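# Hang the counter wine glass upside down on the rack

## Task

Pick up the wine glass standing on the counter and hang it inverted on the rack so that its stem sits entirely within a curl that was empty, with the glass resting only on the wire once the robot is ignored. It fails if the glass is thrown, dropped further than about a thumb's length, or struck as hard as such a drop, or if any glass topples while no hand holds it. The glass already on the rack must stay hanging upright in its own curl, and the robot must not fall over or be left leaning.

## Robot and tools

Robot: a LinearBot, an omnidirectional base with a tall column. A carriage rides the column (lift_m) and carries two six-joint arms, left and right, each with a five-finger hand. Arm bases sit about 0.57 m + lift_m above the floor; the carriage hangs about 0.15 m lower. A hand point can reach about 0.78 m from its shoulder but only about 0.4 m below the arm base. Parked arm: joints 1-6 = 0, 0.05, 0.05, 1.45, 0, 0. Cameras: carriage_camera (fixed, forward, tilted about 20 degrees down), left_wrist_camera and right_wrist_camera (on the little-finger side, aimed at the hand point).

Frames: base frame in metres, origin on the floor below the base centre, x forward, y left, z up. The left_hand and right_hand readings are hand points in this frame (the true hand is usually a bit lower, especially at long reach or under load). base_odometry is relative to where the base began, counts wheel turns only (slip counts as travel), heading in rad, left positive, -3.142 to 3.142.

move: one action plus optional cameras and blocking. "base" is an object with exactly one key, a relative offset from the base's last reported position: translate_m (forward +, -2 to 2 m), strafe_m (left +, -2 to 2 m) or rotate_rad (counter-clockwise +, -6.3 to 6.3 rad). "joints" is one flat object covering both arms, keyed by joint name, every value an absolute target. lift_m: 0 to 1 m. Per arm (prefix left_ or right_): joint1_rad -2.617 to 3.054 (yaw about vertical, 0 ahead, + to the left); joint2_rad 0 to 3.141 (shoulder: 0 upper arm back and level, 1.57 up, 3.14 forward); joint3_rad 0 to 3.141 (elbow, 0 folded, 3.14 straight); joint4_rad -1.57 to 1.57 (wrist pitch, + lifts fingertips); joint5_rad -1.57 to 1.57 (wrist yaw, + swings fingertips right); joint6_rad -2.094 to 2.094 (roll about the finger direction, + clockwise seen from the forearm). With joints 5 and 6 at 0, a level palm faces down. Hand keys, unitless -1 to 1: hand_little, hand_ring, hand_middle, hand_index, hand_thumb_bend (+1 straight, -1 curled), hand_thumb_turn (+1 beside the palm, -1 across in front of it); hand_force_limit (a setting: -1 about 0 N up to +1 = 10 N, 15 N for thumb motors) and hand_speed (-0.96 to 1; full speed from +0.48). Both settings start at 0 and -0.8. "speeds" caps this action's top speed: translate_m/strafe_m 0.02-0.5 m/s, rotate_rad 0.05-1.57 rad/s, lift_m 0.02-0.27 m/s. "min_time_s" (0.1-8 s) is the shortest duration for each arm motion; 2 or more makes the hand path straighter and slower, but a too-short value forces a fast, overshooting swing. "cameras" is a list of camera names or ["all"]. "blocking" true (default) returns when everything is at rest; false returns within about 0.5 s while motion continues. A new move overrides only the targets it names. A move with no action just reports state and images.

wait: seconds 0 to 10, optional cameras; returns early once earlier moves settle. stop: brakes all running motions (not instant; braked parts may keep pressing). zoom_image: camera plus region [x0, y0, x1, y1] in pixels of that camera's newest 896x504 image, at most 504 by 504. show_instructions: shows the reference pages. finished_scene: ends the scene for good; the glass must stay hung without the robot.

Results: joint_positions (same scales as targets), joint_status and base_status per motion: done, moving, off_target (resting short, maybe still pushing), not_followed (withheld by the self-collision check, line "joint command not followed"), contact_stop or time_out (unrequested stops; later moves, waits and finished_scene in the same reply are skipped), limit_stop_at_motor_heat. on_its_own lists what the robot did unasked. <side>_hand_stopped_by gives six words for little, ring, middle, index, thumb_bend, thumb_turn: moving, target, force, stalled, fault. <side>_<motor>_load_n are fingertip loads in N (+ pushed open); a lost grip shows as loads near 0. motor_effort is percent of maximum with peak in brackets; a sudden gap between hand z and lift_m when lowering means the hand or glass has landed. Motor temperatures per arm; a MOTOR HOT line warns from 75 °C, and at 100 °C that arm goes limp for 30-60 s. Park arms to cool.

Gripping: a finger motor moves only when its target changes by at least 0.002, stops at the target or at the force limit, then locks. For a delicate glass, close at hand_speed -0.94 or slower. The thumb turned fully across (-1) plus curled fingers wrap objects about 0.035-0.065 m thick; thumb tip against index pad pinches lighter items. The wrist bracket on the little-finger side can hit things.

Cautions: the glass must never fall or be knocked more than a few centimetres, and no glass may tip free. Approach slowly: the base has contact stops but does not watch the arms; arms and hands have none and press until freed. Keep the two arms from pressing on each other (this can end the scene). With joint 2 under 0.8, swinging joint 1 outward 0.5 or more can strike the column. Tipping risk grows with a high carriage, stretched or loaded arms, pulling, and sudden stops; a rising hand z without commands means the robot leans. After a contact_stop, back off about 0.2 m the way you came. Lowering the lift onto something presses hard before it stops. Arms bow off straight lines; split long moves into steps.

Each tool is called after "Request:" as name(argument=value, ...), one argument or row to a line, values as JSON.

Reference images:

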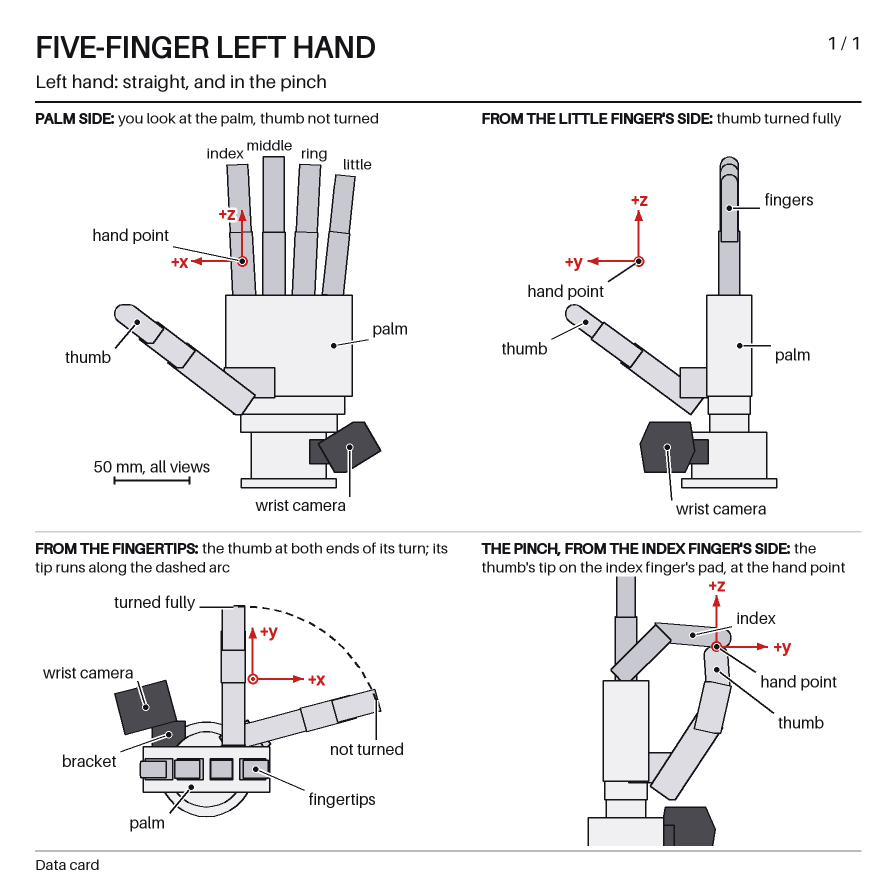

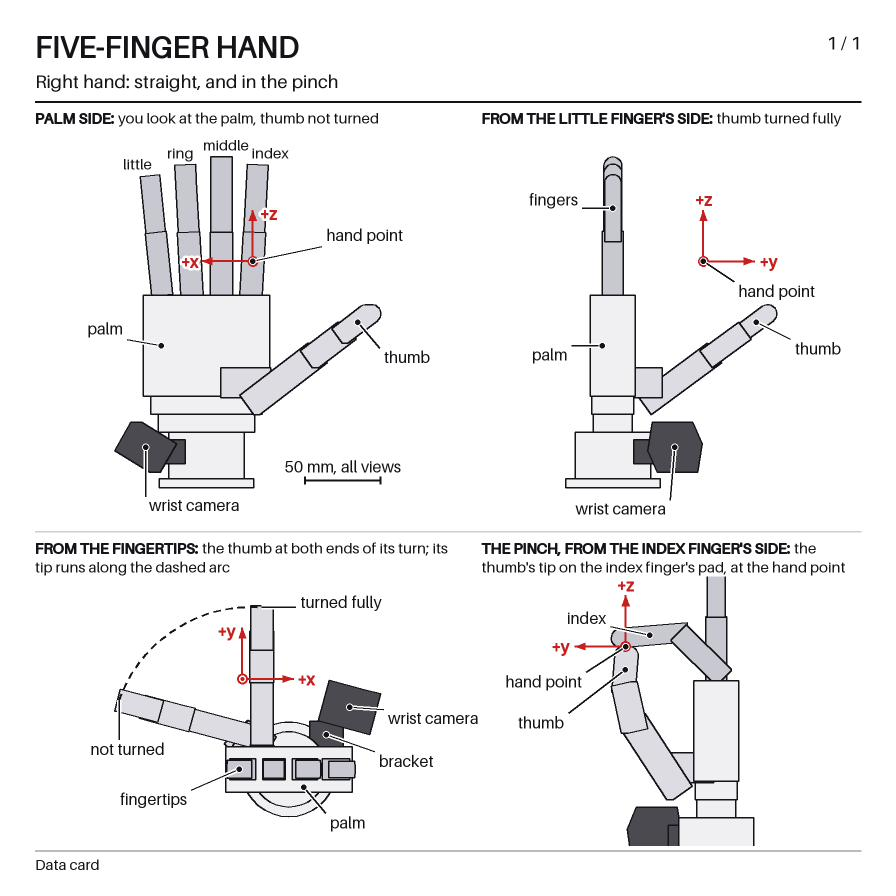

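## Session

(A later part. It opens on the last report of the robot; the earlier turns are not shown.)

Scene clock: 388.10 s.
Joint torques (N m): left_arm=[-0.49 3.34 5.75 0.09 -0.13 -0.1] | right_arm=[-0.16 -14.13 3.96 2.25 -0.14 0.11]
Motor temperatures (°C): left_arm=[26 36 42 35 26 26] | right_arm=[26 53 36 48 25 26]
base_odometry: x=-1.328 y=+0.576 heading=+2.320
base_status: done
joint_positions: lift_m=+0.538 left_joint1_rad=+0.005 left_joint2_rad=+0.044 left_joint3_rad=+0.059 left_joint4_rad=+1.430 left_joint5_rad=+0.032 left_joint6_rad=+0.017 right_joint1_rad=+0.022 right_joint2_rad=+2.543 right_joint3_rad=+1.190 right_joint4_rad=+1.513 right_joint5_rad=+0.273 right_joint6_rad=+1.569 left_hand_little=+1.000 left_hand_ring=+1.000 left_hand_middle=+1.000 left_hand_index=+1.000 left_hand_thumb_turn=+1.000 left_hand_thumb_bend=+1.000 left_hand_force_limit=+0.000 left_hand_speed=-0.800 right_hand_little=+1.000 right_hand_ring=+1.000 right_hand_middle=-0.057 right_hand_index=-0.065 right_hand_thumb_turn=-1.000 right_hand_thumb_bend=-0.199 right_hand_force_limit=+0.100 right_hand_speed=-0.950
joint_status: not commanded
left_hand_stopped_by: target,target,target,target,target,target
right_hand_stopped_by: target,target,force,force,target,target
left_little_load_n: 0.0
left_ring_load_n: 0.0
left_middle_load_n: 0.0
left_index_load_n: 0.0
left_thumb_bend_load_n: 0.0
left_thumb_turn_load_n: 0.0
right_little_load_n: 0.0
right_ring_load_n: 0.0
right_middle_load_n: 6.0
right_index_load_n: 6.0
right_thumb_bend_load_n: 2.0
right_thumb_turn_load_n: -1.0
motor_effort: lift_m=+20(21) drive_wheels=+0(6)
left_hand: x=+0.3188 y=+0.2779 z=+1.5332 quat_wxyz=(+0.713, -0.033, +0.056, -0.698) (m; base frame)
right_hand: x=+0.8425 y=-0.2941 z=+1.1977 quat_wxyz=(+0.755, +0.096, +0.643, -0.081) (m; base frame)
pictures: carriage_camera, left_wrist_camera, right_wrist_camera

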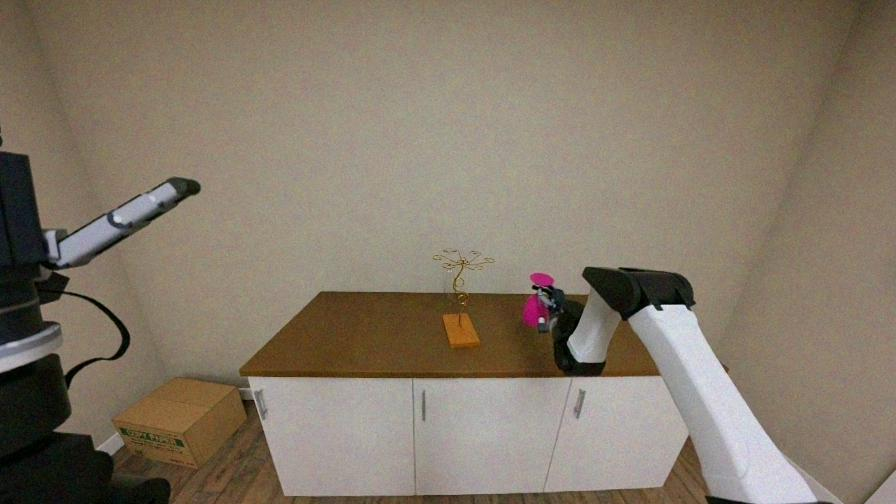

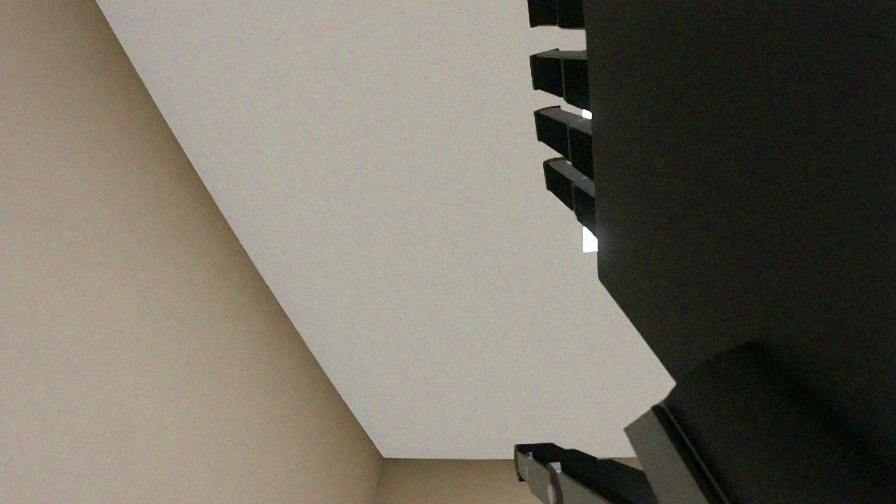

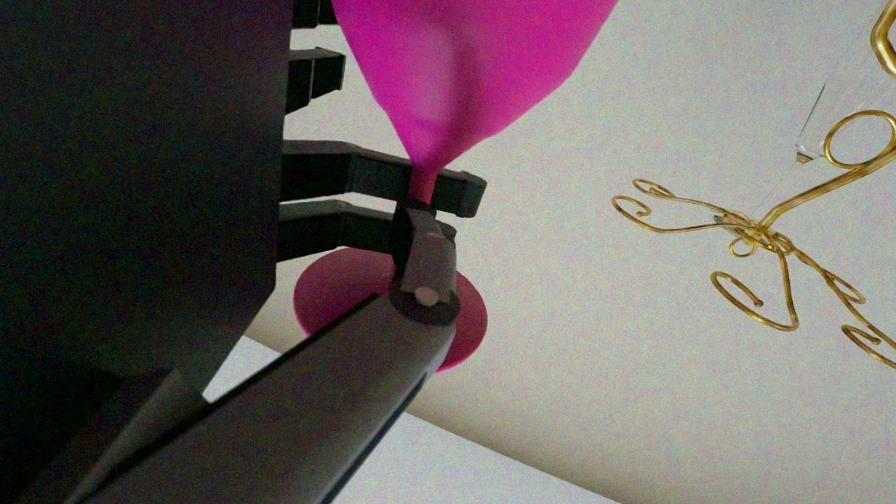

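Request:
move(
  joints={"lift_m": 0.366},
  speeds={"lift_m": 0.07},
  cameras=["right_wrist_camera"],
)

Request:
move(
  joints={"lift_m": 0.358},
  speeds={"lift_m": 0.02},
  cameras=["right_wrist_camera", "carriage_camera"],
)

Scene clock: 394.07 s.
Joint torques (N m): left_arm=[-0.5 3.49 5.74 0.07 -0.14 -0.09] | right_arm=[-0.16 -14.17 4.08 2.27 -0.14 0.1]
move: done
base_odometry: x=-1.328 y=+0.576 heading=+2.320
base_status: not commanded
joint_positions: lift_m=+0.366 left_joint1_rad=+0.005 left_joint2_rad=+0.044 left_joint3_rad=+0.059 left_joint4_rad=+1.430 left_joint5_rad=+0.032 left_joint6_rad=+0.017 right_joint1_rad=+0.022 right_joint2_rad=+2.543 right_joint3_rad=+1.189 right_joint4_rad=+1.510 right_joint5_rad=+0.273 right_joint6_rad=+1.569 left_hand_little=+1.000 left_hand_ring=+1.000 left_hand_middle=+1.000 left_hand_index=+1.000 left_hand_thumb_turn=+1.000 left_hand_thumb_bend=+1.000 left_hand_force_limit=+0.000 left_hand_speed=-0.800 right_hand_little=+1.000 right_hand_ring=+1.000 right_hand_middle=-0.057 right_hand_index=-0.065 right_hand_thumb_turn=-1.000 right_hand_thumb_bend=-0.199 right_hand_force_limit=+0.100 right_hand_speed=-0.950
joint_status: all done
left_hand_stopped_by: target,target,target,target,target,target
right_hand_stopped_by: target,target,force,force,target,target
left_little_load_n: 0.0
left_ring_load_n: 0.0
left_middle_load_n: 0.0
left_index_load_n: 0.0
left_thumb_bend_load_n: 0.0
left_thumb_turn_load_n: 0.0
right_little_load_n: 0.0
right_ring_load_n: 0.0
right_middle_load_n: 6.0
right_index_load_n: 6.0
right_thumb_bend_load_n: 2.0
right_thumb_turn_load_n: -1.0
motor_effort: lift_m=+21(22) drive_wheels=-1(4)
left_hand: x=+0.3188 y=+0.2779 z=+1.3615 quat_wxyz=(+0.713, -0.033, +0.056, -0.698)
right_hand: x=+0.8428 y=-0.2941 z=+1.0249 quat_wxyz=(+0.754, +0.096, +0.645, -0.081)

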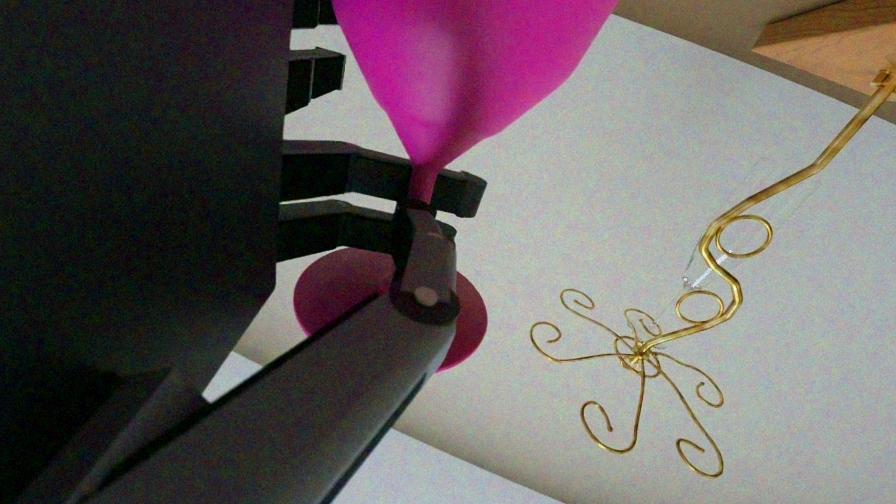

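Scene clock: 394.77 s.
Joint torques (N m): left_arm=[-0.44 3.43 5.75 0.11 -0.14 -0.1] | right_arm=[-0.16 -14.35 3.67 2.29 -0.14 0.1]
move: done
base_odometry: x=-1.328 y=+0.576 heading=+2.320
base_status: not commanded
joint_positions: lift_m=+0.358 left_joint1_rad=+0.005 left_joint2_rad=+0.044 left_joint3_rad=+0.059 left_joint4_rad=+1.429 left_joint5_rad=+0.032 left_joint6_rad=+0.017 right_joint1_rad=+0.022 right_joint2_rad=+2.543 right_joint3_rad=+1.189 right_joint4_rad=+1.510 right_joint5_rad=+0.273 right_joint6_rad=+1.569 left_hand_little=+1.000 left_hand_ring=+1.000 left_hand_middle=+1.000 left_hand_index=+1.000 left_hand_thumb_turn=+1.000 left_hand_thumb_bend=+1.000 left_hand_force_limit=+0.000 left_hand_speed=-0.800 right_hand_little=+1.000 right_hand_ring=+1.000 right_hand_middle=-0.057 right_hand_index=-0.065 right_hand_thumb_turn=-1.000 right_hand_thumb_bend=-0.199 right_hand_force_limit=+0.100 right_hand_speed=-0.950
joint_status: all done
left_hand_stopped_by: target,target,target,target,target,target
right_hand_stopped_by: target,target,force,force,target,target
left_little_load_n: 0.0
left_ring_load_n: 0.0
left_middle_load_n: 0.0
left_index_load_n: 0.0
left_thumb_bend_load_n: 0.0
left_thumb_turn_load_n: 0.0
right_little_load_n: 0.0
right_ring_load_n: 0.0
right_middle_load_n: 6.5
right_index_load_n: 6.0
right_thumb_bend_load_n: 2.0
right_thumb_turn_load_n: -1.0
motor_effort: lift_m=+20(21) drive_wheels=-2(2)
left_hand: x=+0.3189 y=+0.2779 z=+1.3536 quat_wxyz=(+0.713, -0.033, +0.056, -0.698)
right_hand: x=+0.8427 y=-0.2941 z=+1.0172 quat_wxyz=(+0.754, +0.096, +0.645, -0.081)
pictures: carriage_camera, right_wrist_camera

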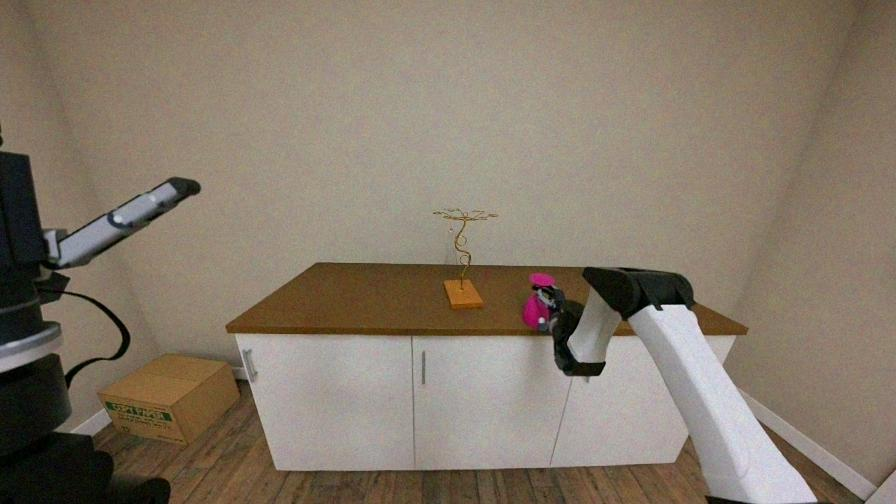

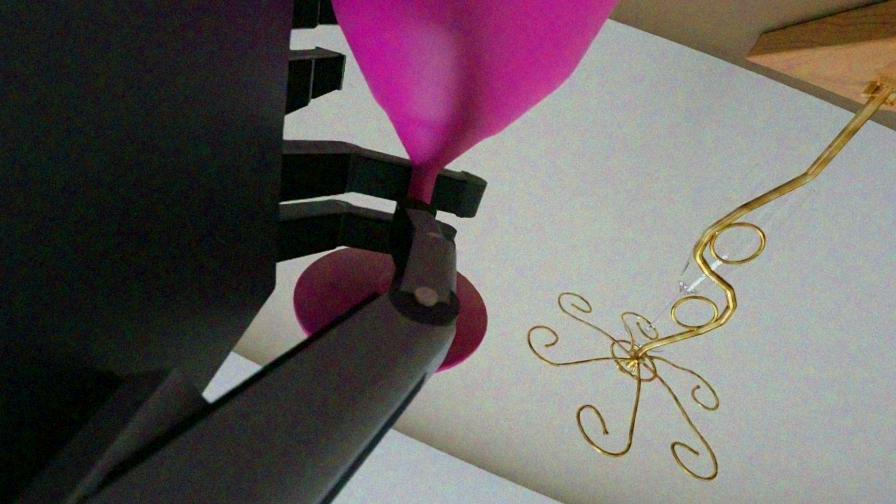

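Request:
move(
  joints={"lift_m": 0.3545},
  speeds={"lift_m": 0.02},
  cameras=["right_wrist_camera"],
)

Scene clock: 395.47 s.
Joint torques (N m): left_arm=[-0.4 3.3 5.89 0.09 -0.14 -0.09] | right_arm=[-0.16 -14 4.03 2.19 -0.13 0.11]
move: done
base_odometry: x=-1.328 y=+0.576 heading=+2.320
base_status: not commanded
joint_positions: lift_m=+0.355 left_joint1_rad=+0.005 left_joint2_rad=+0.044 left_joint3_rad=+0.059 left_joint4_rad=+1.429 left_joint5_rad=+0.032 left_joint6_rad=+0.017 right_joint1_rad=+0.022 right_joint2_rad=+2.543 right_joint3_rad=+1.189 right_joint4_rad=+1.521 right_joint5_rad=+0.273 right_joint6_rad=+1.569 left_hand_little=+1.000 left_hand_ring=+1.000 left_hand_middle=+1.000 left_hand_index=+1.000 left_hand_thumb_turn=+1.000 left_hand_thumb_bend=+1.000 left_hand_force_limit=+0.000 left_hand_speed=-0.800 right_hand_little=+1.000 right_hand_ring=+1.000 right_hand_middle=-0.057 right_hand_index=-0.065 right_hand_thumb_turn=-1.000 right_hand_thumb_bend=-0.199 right_hand_force_limit=+0.100 right_hand_speed=-0.950
joint_status: all done
left_hand_stopped_by: target,target,target,target,target,target
right_hand_stopped_by: target,target,force,force,target,target
left_little_load_n: 0.0
left_ring_load_n: 0.0
left_middle_load_n: 0.0
left_index_load_n: 0.0
left_thumb_bend_load_n: 0.0
left_thumb_turn_load_n: 0.0
right_little_load_n: 0.0
right_ring_load_n: 0.0
right_middle_load_n: 6.5
right_index_load_n: 6.0
right_thumb_bend_load_n: 2.0
right_thumb_turn_load_n: -1.0
motor_effort: lift_m=+20(21) drive_wheels=+0(3)
left_hand: x=+0.3189 y=+0.2779 z=+1.3501 quat_wxyz=(+0.713, -0.033, +0.056, -0.698)
right_hand: x=+0.8419 y=-0.2941 z=+1.0165 quat_wxyz=(+0.758, +0.096, +0.641, -0.080)

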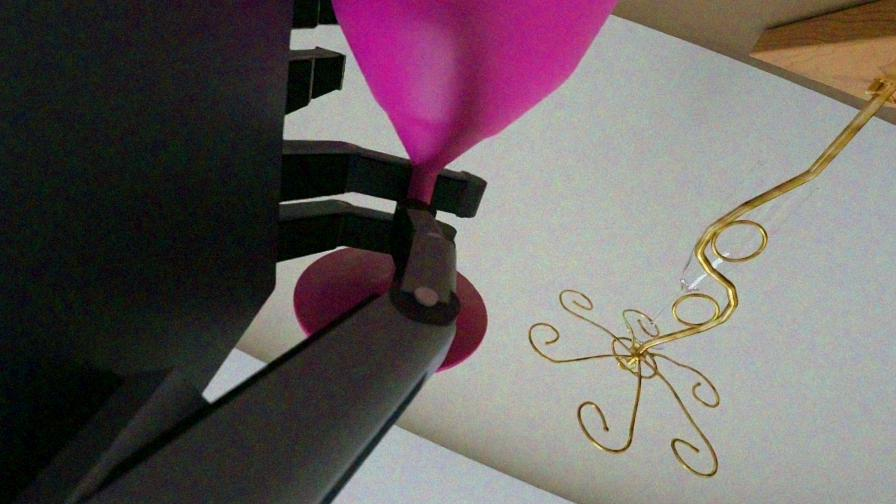

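Request:
move(
  joints={"right_hand_index": 0.02, "right_hand_middle": 0.03},
  cameras=["right_wrist_camera"],
)

Request:
move(
  joints={"right_hand_index": 0.25, "right_hand_middle": 0.25},
  cameras=["right_wrist_camera"],
)

Scene clock: 396.77 s.
Joint torques (N m): left_arm=[-0.44 3.26 5.82 0.07 -0.12 -0.09] | right_arm=[-0.16 -14.19 3.96 2.17 -0.14 0.11]
move: done
base_odometry: x=-1.328 y=+0.576 heading=+2.320
base_status: not commanded
joint_positions: lift_m=+0.355 left_joint1_rad=+0.005 left_joint2_rad=+0.044 left_joint3_rad=+0.059 left_joint4_rad=+1.429 left_joint5_rad=+0.032 left_joint6_rad=+0.017 right_joint1_rad=+0.022 right_joint2_rad=+2.543 right_joint3_rad=+1.189 right_joint4_rad=+1.521 right_joint5_rad=+0.273 right_joint6_rad=+1.569 left_hand_little=+1.000 left_hand_ring=+1.000 left_hand_middle=+1.000 left_hand_index=+1.000 left_hand_thumb_turn=+1.000 left_hand_thumb_bend=+1.000 left_hand_force_limit=+0.000 left_hand_speed=-0.800 right_hand_little=+1.000 right_hand_ring=+1.000 right_hand_middle=+0.030 right_hand_index=+0.020 right_hand_thumb_turn=-1.000 right_hand_thumb_bend=-0.200 right_hand_force_limit=+0.100 right_hand_speed=-0.950
joint_status: all done
left_hand_stopped_by: target,target,target,target,target,target
right_hand_stopped_by: target,target,target,target,target,target
left_little_load_n: 0.0
left_ring_load_n: 0.0
left_middle_load_n: 0.0
left_index_load_n: 0.0
left_thumb_bend_load_n: 0.0
left_thumb_turn_load_n: 0.0
right_little_load_n: 0.0
right_ring_load_n: 0.0
right_middle_load_n: 0.0
right_index_load_n: 0.0
right_thumb_bend_load_n: 0.0
right_thumb_turn_load_n: 0.0
motor_effort: lift_m=+20(21) drive_wheels=-2(3)
left_hand: x=+0.3189 y=+0.2779 z=+1.3501 quat_wxyz=(+0.713, -0.033, +0.056, -0.698)
right_hand: x=+0.8419 y=-0.2941 z=+1.0165 quat_wxyz=(+0.758, +0.096, +0.641, -0.080)

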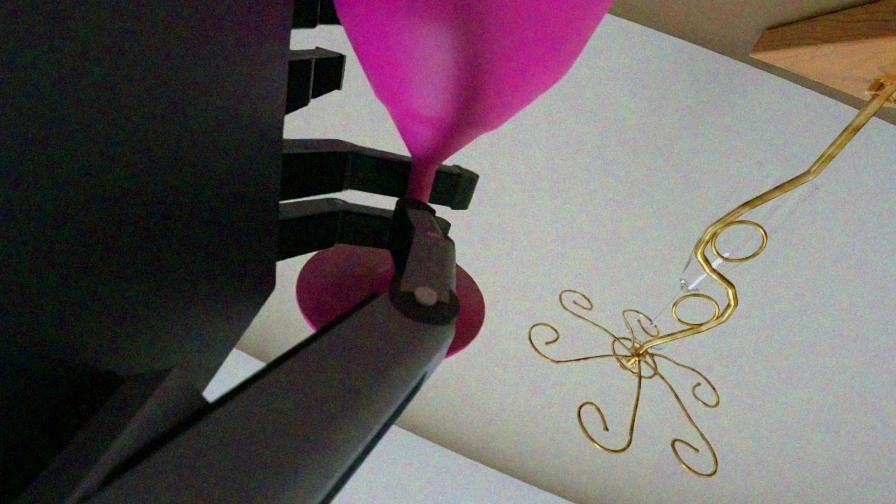

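Scene clock: 398.87 s.
Joint torques (N m): left_arm=[-0.51 3.32 5.78 0.11 -0.14 -0.08] | right_arm=[-0.16 -14.11 3.99 2.15 -0.14 0.1]
move: done
base_odometry: x=-1.328 y=+0.576 heading=+2.320
base_status: not commanded
joint_positions: lift_m=+0.355 left_joint1_rad=+0.005 left_joint2_rad=+0.044 left_joint3_rad=+0.059 left_joint4_rad=+1.429 left_joint5_rad=+0.032 left_joint6_rad=+0.017 right_joint1_rad=+0.022 right_joint2_rad=+2.543 right_joint3_rad=+1.189 right_joint4_rad=+1.521 right_joint5_rad=+0.273 right_joint6_rad=+1.569 left_hand_little=+1.000 left_hand_ring=+1.000 left_hand_middle=+1.000 left_hand_index=+1.000 left_hand_thumb_turn=+1.000 left_hand_thumb_bend=+1.000 left_hand_force_limit=+0.000 left_hand_speed=-0.800 right_hand_little=+1.000 right_hand_ring=+1.000 right_hand_middle=+0.250 right_hand_index=+0.250 right_hand_thumb_turn=-1.000 right_hand_thumb_bend=-0.200 right_hand_force_limit=+0.100 right_hand_speed=-0.950
joint_status: all done
left_hand_stopped_by: target,target,target,target,target,target
right_hand_stopped_by: target,target,target,target,target,target
left_little_load_n: 0.0
left_ring_load_n: 0.0
left_middle_load_n: 0.0
left_index_load_n: 0.0
left_thumb_bend_load_n: 0.0
left_thumb_turn_load_n: 0.0
right_little_load_n: 0.0
right_ring_load_n: 0.0
right_middle_load_n: 0.0
right_index_load_n: 0.0
right_thumb_bend_load_n: 0.0
right_thumb_turn_load_n: 0.0
motor_effort: lift_m=+20(21) drive_wheels=+0(3)
left_hand: x=+0.3189 y=+0.2779 z=+1.3501 quat_wxyz=(+0.713, -0.033, +0.056, -0.698)
right_hand: x=+0.8419 y=-0.2941 z=+1.0165 quat_wxyz=(+0.758, +0.096, +0.641, -0.080)

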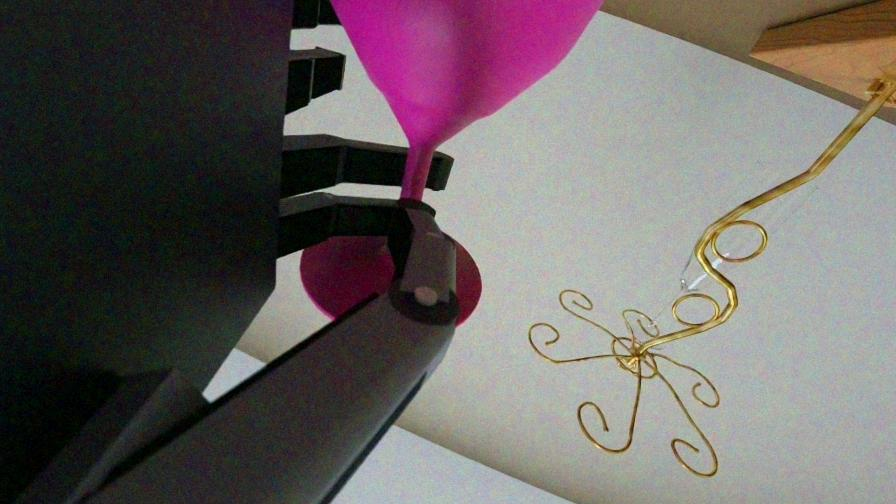

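Request:
move(
  cameras=["carriage_camera", "right_wrist_camera"],
)

Request:
zoom_image(
  camera="carriage_camera",
  region=[490, 250, 610, 350],
)

Request:
zoom_image(
  camera="right_wrist_camera",
  region=[280, 100, 520, 340],
)

Scene clock: 399.23 s.
Joint torques (N m): left_arm=[-0.44 3.43 5.78 0.11 -0.13 -0.08] | right_arm=[-0.14 -14.19 3.96 2.16 -0.14 0.1]
Motor temperatures (°C): left_arm=[26 36 42 34 26 26] | right_arm=[26 53 36 48 25 26]
base_odometry: x=-1.328 y=+0.576 heading=+2.320
base_status: not commanded
joint_positions: lift_m=+0.355 left_joint1_rad=+0.005 left_joint2_rad=+0.044 left_joint3_rad=+0.059 left_joint4_rad=+1.429 left_joint5_rad=+0.032 left_joint6_rad=+0.017 right_joint1_rad=+0.022 right_joint2_rad=+2.543 right_joint3_rad=+1.189 right_joint4_rad=+1.521 right_joint5_rad=+0.273 right_joint6_rad=+1.569 left_hand_little=+1.000 left_hand_ring=+1.000 left_hand_middle=+1.000 left_hand_index=+1.000 left_hand_thumb_turn=+1.000 left_hand_thumb_bend=+1.000 left_hand_force_limit=+0.000 left_hand_speed=-0.800 right_hand_little=+1.000 right_hand_ring=+1.000 right_hand_middle=+0.250 right_hand_index=+0.250 right_hand_thumb_turn=-1.000 right_hand_thumb_bend=-0.200 right_hand_force_limit=+0.100 right_hand_speed=-0.950
joint_status: all done
left_hand_stopped_by: target,target,target,target,target,target
right_hand_stopped_by: target,target,target,target,target,target
left_little_load_n: 0.0
left_ring_load_n: 0.0
left_middle_load_n: 0.0
left_index_load_n: 0.0
left_thumb_bend_load_n: 0.0
left_thumb_turn_load_n: -0.5
right_little_load_n: 0.0
right_ring_load_n: 0.0
right_middle_load_n: 0.0
right_index_load_n: 0.0
right_thumb_bend_load_n: 0.0
right_thumb_turn_load_n: 0.0
motor_effort: lift_m=+21(21) drive_wheels=-4(3)
left_hand: x=+0.3189 y=+0.2779 z=+1.3501 quat_wxyz=(+0.713, -0.033, +0.056, -0.698) (m; base frame)
right_hand: x=+0.8419 y=-0.2941 z=+1.0165 quat_wxyz=(+0.758, +0.096, +0.641, -0.080) (m; base frame)
pictures: carriage_camera, right_wrist_camera

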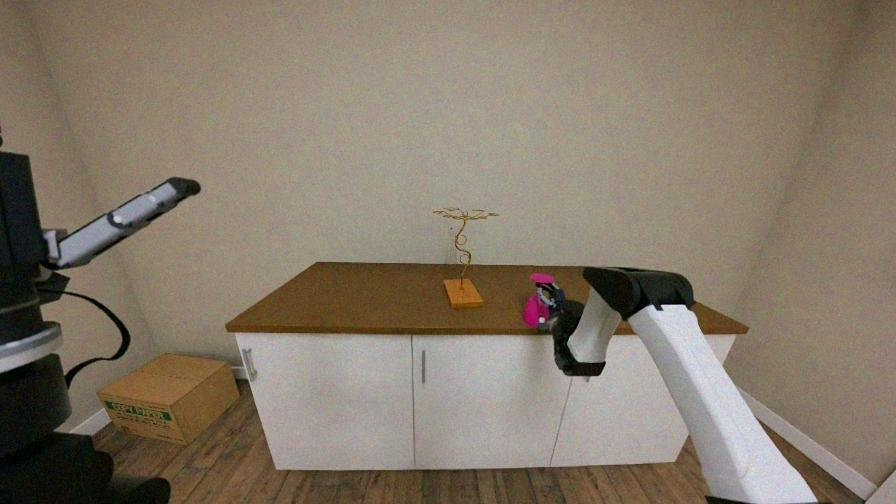

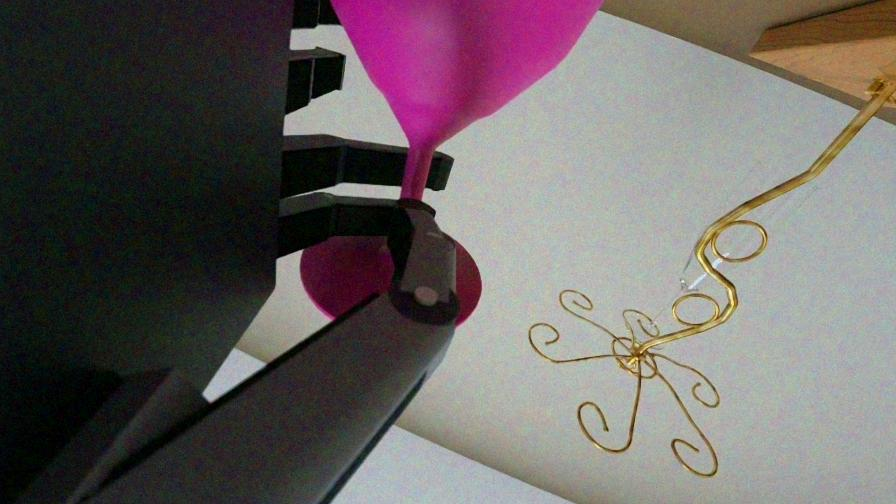

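Scaled by 4.200 from the camera's image (finer frame: 1280x720).

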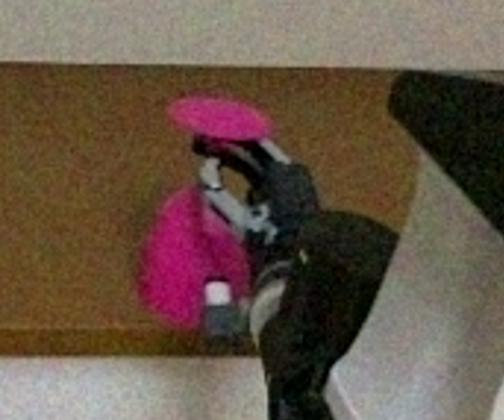

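Scaled by 2.100 from the camera's image (finer frame: 1280x720).

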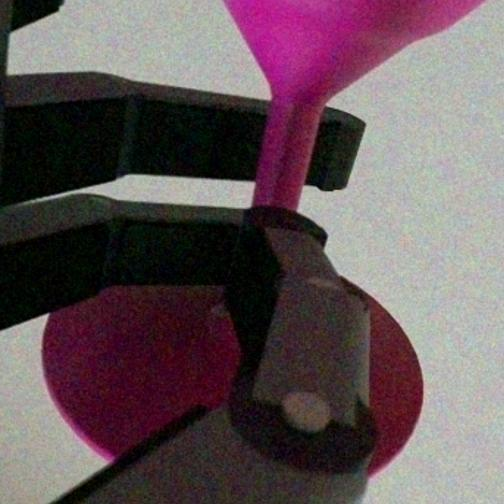

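Request:
move(
  joints={"right_hand_index": 0.6, "right_hand_middle": 0.6, "right_hand_thumb_bend": 0.0},
  cameras=["right_wrist_camera"],
)

Scene clock: 403.17 s.
Joint torques (N m): left_arm=[-0.49 3.36 5.75 0.1 -0.16 -0.09] | right_arm=[-0.17 -14.19 3.96 2.17 -0.14 0.11]
move: done
base_odometry: x=-1.328 y=+0.576 heading=+2.320
base_status: not commanded
joint_positions: lift_m=+0.355 left_joint1_rad=+0.005 left_joint2_rad=+0.044 left_joint3_rad=+0.059 left_joint4_rad=+1.429 left_joint5_rad=+0.032 left_joint6_rad=+0.017 right_joint1_rad=+0.022 right_joint2_rad=+2.543 right_joint3_rad=+1.189 right_joint4_rad=+1.521 right_joint5_rad=+0.273 right_joint6_rad=+1.569 left_hand_little=+1.000 left_hand_ring=+1.000 left_hand_middle=+1.000 left_hand_index=+1.000 left_hand_thumb_turn=+1.000 left_hand_thumb_bend=+1.000 left_hand_force_limit=+0.000 left_hand_speed=-0.800 right_hand_little=+1.000 right_hand_ring=+1.000 right_hand_middle=+0.600 right_hand_index=+0.600 right_hand_thumb_turn=-1.000 right_hand_thumb_bend=+0.000 right_hand_force_limit=+0.100 right_hand_speed=-0.950
joint_status: all done
left_hand_stopped_by: target,target,target,target,target,target
right_hand_stopped_by: target,target,target,target,target,target
left_little_load_n: 0.0
left_ring_load_n: -0.5
left_middle_load_n: 0.0
left_index_load_n: 0.0
left_thumb_bend_load_n: 0.0
left_thumb_turn_load_n: 0.0
right_little_load_n: 0.0
right_ring_load_n: 0.0
right_middle_load_n: 0.0
right_index_load_n: 0.0
right_thumb_bend_load_n: 0.0
right_thumb_turn_load_n: 0.0
motor_effort: lift_m=+20(21) drive_wheels=-2(4)
left_hand: x=+0.3189 y=+0.2779 z=+1.3501 quat_wxyz=(+0.713, -0.033, +0.056, -0.698)
right_hand: x=+0.8419 y=-0.2941 z=+1.0165 quat_wxyz=(+0.758, +0.096, +0.641, -0.080)

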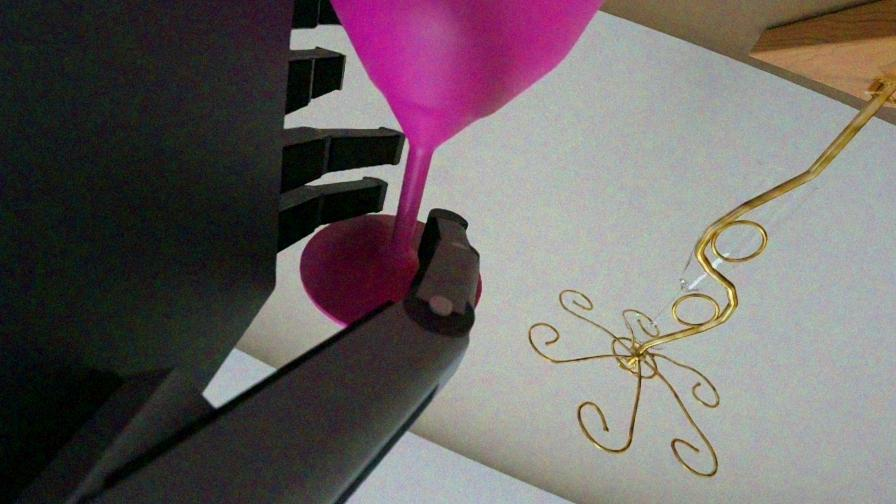

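Request:
move(
  joints={"right_joint1_rad": 0.0},
  min_time_s=1.0,
  cameras=["right_wrist_camera"],
)

Scene clock: 406.47 s.
Joint torques (N m): left_arm=[-0.47 3.34 5.79 0.08 -0.15 -0.08] | right_arm=[-0.5 -14.19 3.95 2.17 -0.14 0.1]
move: done
base_odometry: x=-1.328 y=+0.576 heading=+2.320
base_status: not commanded
joint_positions: lift_m=+0.355 left_joint1_rad=+0.005 left_joint2_rad=+0.044 left_joint3_rad=+0.059 left_joint4_rad=+1.429 left_joint5_rad=+0.032 left_joint6_rad=+0.017 right_joint1_rad=+0.005 right_joint2_rad=+2.543 right_joint3_rad=+1.189 right_joint4_rad=+1.521 right_joint5_rad=+0.273 right_joint6_rad=+1.569 left_hand_little=+1.000 left_hand_ring=+1.000 left_hand_middle=+1.000 left_hand_index=+1.000 left_hand_thumb_turn=+1.000 left_hand_thumb_bend=+1.000 left_hand_force_limit=+0.000 left_hand_speed=-0.800 right_hand_little=+1.000 right_hand_ring=+1.000 right_hand_middle=+0.600 right_hand_index=+0.600 right_hand_thumb_turn=-1.000 right_hand_thumb_bend=+0.000 right_hand_force_limit=+0.100 right_hand_speed=-0.950
joint_status: all done
left_hand_stopped_by: target,target,target,target,target,target
right_hand_stopped_by: target,target,target,target,target,target
left_little_load_n: 0.0
left_ring_load_n: 0.0
left_middle_load_n: 0.0
left_index_load_n: 0.0
left_thumb_bend_load_n: 0.0
left_thumb_turn_load_n: 0.0
right_little_load_n: 0.0
right_ring_load_n: 0.0
right_middle_load_n: 0.0
right_index_load_n: 0.0
right_thumb_bend_load_n: 0.0
right_thumb_turn_load_n: 0.0
motor_effort: lift_m=+20(21) drive_wheels=-1(4)
left_hand: x=+0.3189 y=+0.2779 z=+1.3501 quat_wxyz=(+0.713, -0.033, +0.056, -0.698)
right_hand: x=+0.8422 y=-0.3047 z=+1.0165 quat_wxyz=(+0.757, +0.102, +0.640, -0.087)

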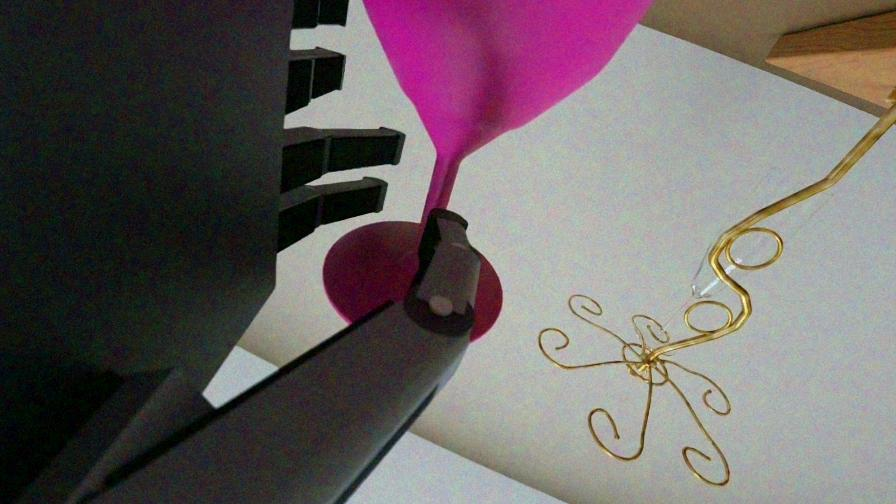

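Request:
move(
  joints={"right_joint1_rad": -0.012},
  min_time_s=1.0,
  cameras=["right_wrist_camera"],
)

Request:
move(
  joints={"lift_m": 0.3405},
  speeds={"lift_m": 0.02},
  cameras=["right_wrist_camera", "carriage_camera"],
)

Scene clock: 408.03 s.
Joint torques (N m): left_arm=[-0.46 3.43 5.75 0.1 -0.13 -0.09] | right_arm=[-0.53 -14.19 3.96 2.17 -0.14 0.1]
move: done
base_odometry: x=-1.328 y=+0.576 heading=+2.320
base_status: not commanded
joint_positions: lift_m=+0.355 left_joint1_rad=+0.005 left_joint2_rad=+0.044 left_joint3_rad=+0.059 left_joint4_rad=+1.429 left_joint5_rad=+0.032 left_joint6_rad=+0.017 right_joint1_rad=-0.007 right_joint2_rad=+2.543 right_joint3_rad=+1.189 right_joint4_rad=+1.521 right_joint5_rad=+0.273 right_joint6_rad=+1.569 left_hand_little=+1.000 left_hand_ring=+1.000 left_hand_middle=+1.000 left_hand_index=+1.000 left_hand_thumb_turn=+1.000 left_hand_thumb_bend=+1.000 left_hand_force_limit=+0.000 left_hand_speed=-0.800 right_hand_little=+1.000 right_hand_ring=+1.000 right_hand_middle=+0.600 right_hand_index=+0.600 right_hand_thumb_turn=-1.000 right_hand_thumb_bend=+0.000 right_hand_force_limit=+0.100 right_hand_speed=-0.950
joint_status: all done
left_hand_stopped_by: target,target,target,target,target,target
right_hand_stopped_by: target,target,target,target,target,target
left_little_load_n: 0.0
left_ring_load_n: 0.0
left_middle_load_n: 0.0
left_index_load_n: 0.0
left_thumb_bend_load_n: 0.0
left_thumb_turn_load_n: 0.0
right_little_load_n: 0.0
right_ring_load_n: 0.0
right_middle_load_n: 0.0
right_index_load_n: 0.0
right_thumb_bend_load_n: 0.0
right_thumb_turn_load_n: 0.0
motor_effort: lift_m=+20(21) drive_wheels=+1(4)
left_hand: x=+0.3189 y=+0.2779 z=+1.3501 quat_wxyz=(+0.713, -0.033, +0.056, -0.698)
right_hand: x=+0.8422 y=-0.3120 z=+1.0165 quat_wxyz=(+0.756, +0.105, +0.639, -0.091)

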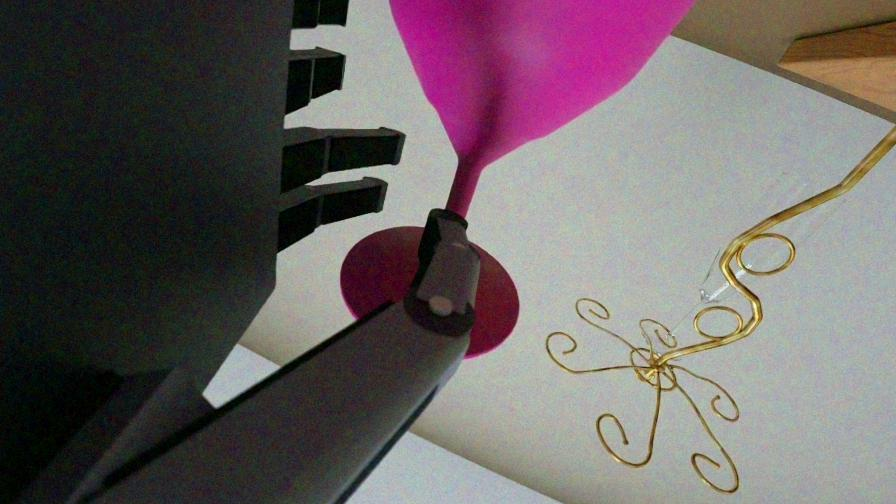

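Scene clock: 409.00 s.
Joint torques (N m): left_arm=[-0.47 3.32 5.89 0.1 -0.14 -0.08] | right_arm=[-0.54 -14.02 3.78 2.14 -0.16 0.1]
move: done
base_odometry: x=-1.328 y=+0.576 heading=+2.320
base_status: not commanded
joint_positions: lift_m=+0.341 left_joint1_rad=+0.005 left_joint2_rad=+0.044 left_joint3_rad=+0.059 left_joint4_rad=+1.429 left_joint5_rad=+0.032 left_joint6_rad=+0.017 right_joint1_rad=-0.007 right_joint2_rad=+2.543 right_joint3_rad=+1.189 right_joint4_rad=+1.521 right_joint5_rad=+0.273 right_joint6_rad=+1.569 left_hand_little=+1.000 left_hand_ring=+1.000 left_hand_middle=+1.000 left_hand_index=+1.000 left_hand_thumb_turn=+1.000 left_hand_thumb_bend=+1.000 left_hand_force_limit=+0.000 left_hand_speed=-0.800 right_hand_little=+1.000 right_hand_ring=+1.000 right_hand_middle=+0.600 right_hand_index=+0.600 right_hand_thumb_turn=-1.000 right_hand_thumb_bend=+0.000 right_hand_force_limit=+0.100 right_hand_speed=-0.950
joint_status: all done
left_hand_stopped_by: target,target,target,target,target,target
right_hand_stopped_by: target,target,target,target,target,target
left_little_load_n: 0.0
left_ring_load_n: 0.0
left_middle_load_n: 0.0
left_index_load_n: 0.0
left_thumb_bend_load_n: 0.0
left_thumb_turn_load_n: 0.0
right_little_load_n: 0.0
right_ring_load_n: 0.0
right_middle_load_n: 0.0
right_index_load_n: 0.0
right_thumb_bend_load_n: 0.0
right_thumb_turn_load_n: 0.0
motor_effort: lift_m=+20(21) drive_wheels=-1(3)
left_hand: x=+0.3189 y=+0.2779 z=+1.3361 quat_wxyz=(+0.713, -0.033, +0.056, -0.698)
right_hand: x=+0.8422 y=-0.3120 z=+1.0026 quat_wxyz=(+0.756, +0.106, +0.639, -0.091)
pictures: carriage_camera, right_wrist_camera

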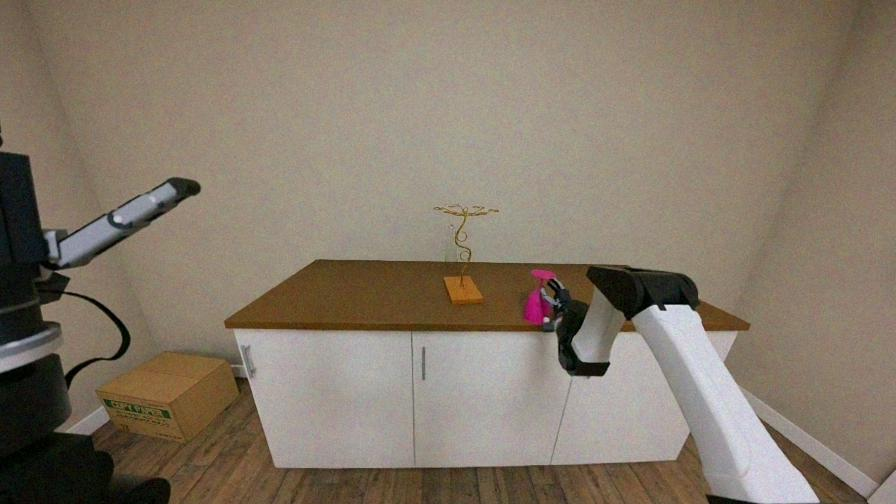

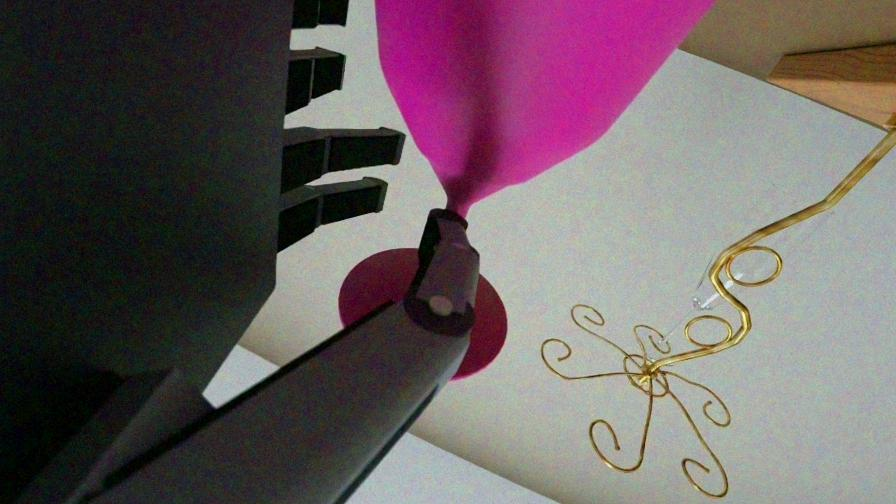

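Request:
move(
  joints={"right_hand_thumb_bend": 0.12},
)

Request:
move(
  base={"translate_m": 0.012},
  speeds={"translate_m": 0.03},
  cameras=["right_wrist_camera", "carriage_camera"],
)

Request:
zoom_image(
  camera="carriage_camera",
  region=[490, 250, 610, 350],
)

Scene clock: 411.57 s.
Joint torques (N m): left_arm=[-0.44 3.25 5.82 0.08 -0.14 -0.1] | right_arm=[-0.53 -14.17 3.95 2.17 -0.14 0.1]
move: done
base_odometry: x=-1.328 y=+0.576 heading=+2.320
base_status: not commanded
joint_positions: lift_m=+0.341 left_joint1_rad=+0.005 left_joint2_rad=+0.044 left_joint3_rad=+0.059 left_joint4_rad=+1.429 left_joint5_rad=+0.032 left_joint6_rad=+0.017 right_joint1_rad=-0.007 right_joint2_rad=+2.543 right_joint3_rad=+1.189 right_joint4_rad=+1.521 right_joint5_rad=+0.273 right_joint6_rad=+1.569 left_hand_little=+1.000 left_hand_ring=+1.000 left_hand_middle=+1.000 left_hand_index=+1.000 left_hand_thumb_turn=+1.000 left_hand_thumb_bend=+1.000 left_hand_force_limit=+0.000 left_hand_speed=-0.800 right_hand_little=+1.000 right_hand_ring=+1.000 right_hand_middle=+0.600 right_hand_index=+0.600 right_hand_thumb_turn=-1.000 right_hand_thumb_bend=+0.120 right_hand_force_limit=+0.100 right_hand_speed=-0.950
joint_status: all done
left_hand_stopped_by: target,target,target,target,target,target
right_hand_stopped_by: target,target,target,target,target,target
left_little_load_n: 0.0
left_ring_load_n: 0.0
left_middle_load_n: 0.0
left_index_load_n: 0.0
left_thumb_bend_load_n: 0.0
left_thumb_turn_load_n: 0.0
right_little_load_n: 0.0
right_ring_load_n: 0.0
right_middle_load_n: 0.0
right_index_load_n: 0.0
right_thumb_bend_load_n: 0.0
right_thumb_turn_load_n: 0.0
motor_effort: lift_m=+20(21) drive_wheels=+1(3)
left_hand: x=+0.3189 y=+0.2779 z=+1.3361 quat_wxyz=(+0.713, -0.033, +0.056, -0.698)
right_hand: x=+0.8422 y=-0.3120 z=+1.0026 quat_wxyz=(+0.756, +0.106, +0.639, -0.091)
pictures: none

Scene clock: 412.40 s.
Joint torques (N m): left_arm=[-0.4 3.3 5.72 0.11 -0.16 -0.1] | right_arm=[-0.53 -14.28 3.82 2.16 -0.13 0.1]
move: done
base_odometry: x=-1.336 y=+0.585 heading=+2.320
base_status: done
joint_positions: lift_m=+0.341 left_joint1_rad=+0.005 left_joint2_rad=+0.044 left_joint3_rad=+0.059 left_joint4_rad=+1.428 left_joint5_rad=+0.032 left_joint6_rad=+0.017 right_joint1_rad=-0.007 right_joint2_rad=+2.543 right_joint3_rad=+1.189 right_joint4_rad=+1.521 right_joint5_rad=+0.273 right_joint6_rad=+1.569 left_hand_little=+1.000 left_hand_ring=+1.000 left_hand_middle=+1.000 left_hand_index=+1.000 left_hand_thumb_turn=+1.000 left_hand_thumb_bend=+1.000 left_hand_force_limit=+0.000 left_hand_speed=-0.800 right_hand_little=+1.000 right_hand_ring=+1.000 right_hand_middle=+0.600 right_hand_index=+0.600 right_hand_thumb_turn=-1.000 right_hand_thumb_bend=+0.120 right_hand_force_limit=+0.100 right_hand_speed=-0.950
joint_status: not commanded
left_hand_stopped_by: target,target,target,target,target,target
right_hand_stopped_by: target,target,target,target,target,target
left_little_load_n: 0.0
left_ring_load_n: 0.0
left_middle_load_n: 0.0
left_index_load_n: 0.0
left_thumb_bend_load_n: 0.0
left_thumb_turn_load_n: 0.0
right_little_load_n: 0.0
right_ring_load_n: 0.0
right_middle_load_n: 0.0
right_index_load_n: 0.0
right_thumb_bend_load_n: 0.0
right_thumb_turn_load_n: 0.0
motor_effort: lift_m=+20(20) drive_wheels=+4(5)
left_hand: x=+0.3191 y=+0.2779 z=+1.3360 quat_wxyz=(+0.713, -0.034, +0.056, -0.698)
right_hand: x=+0.8422 y=-0.3120 z=+1.0027 quat_wxyz=(+0.757, +0.106, +0.639, -0.091)
pictures: carriage_camera, right_wrist_camera

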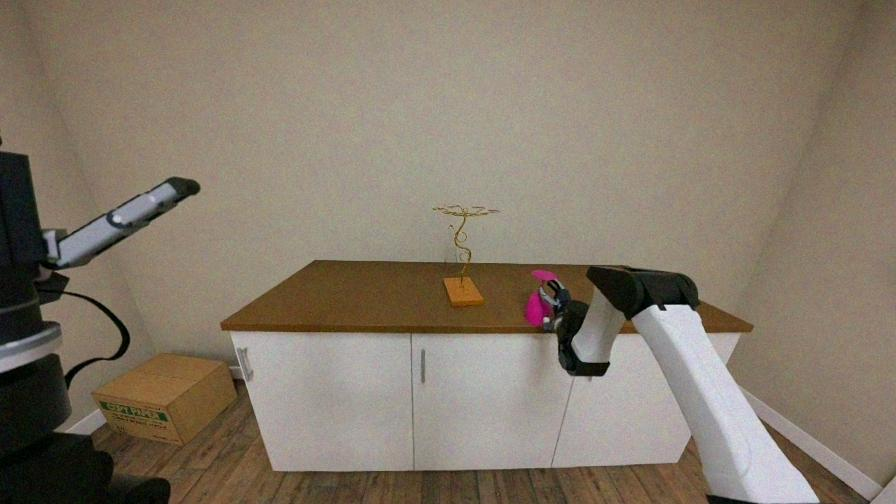

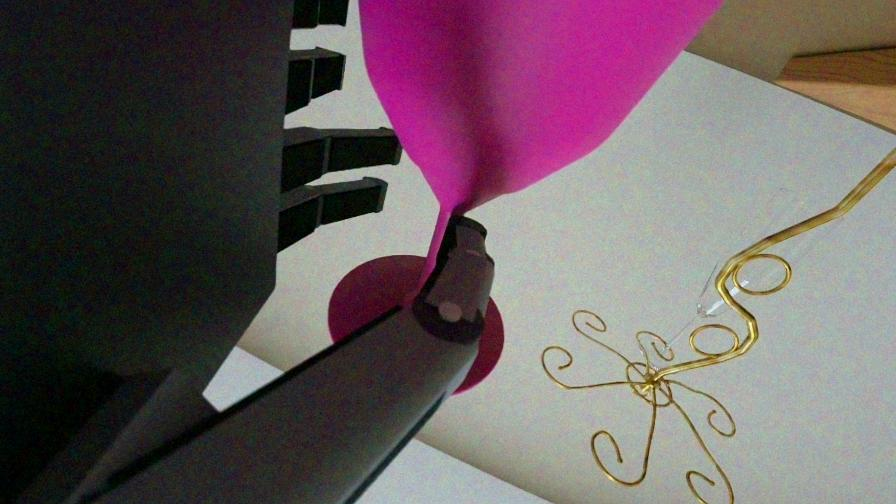

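Scaled by 4.200 from the camera's image (finer frame: 1280x720).

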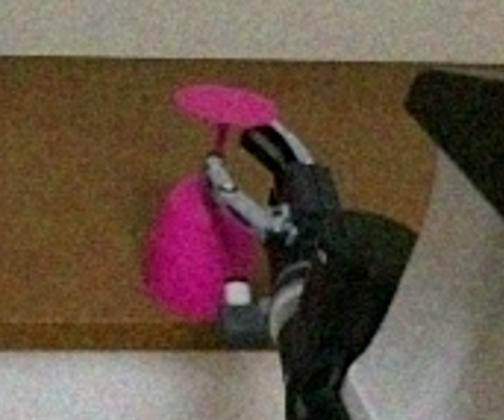

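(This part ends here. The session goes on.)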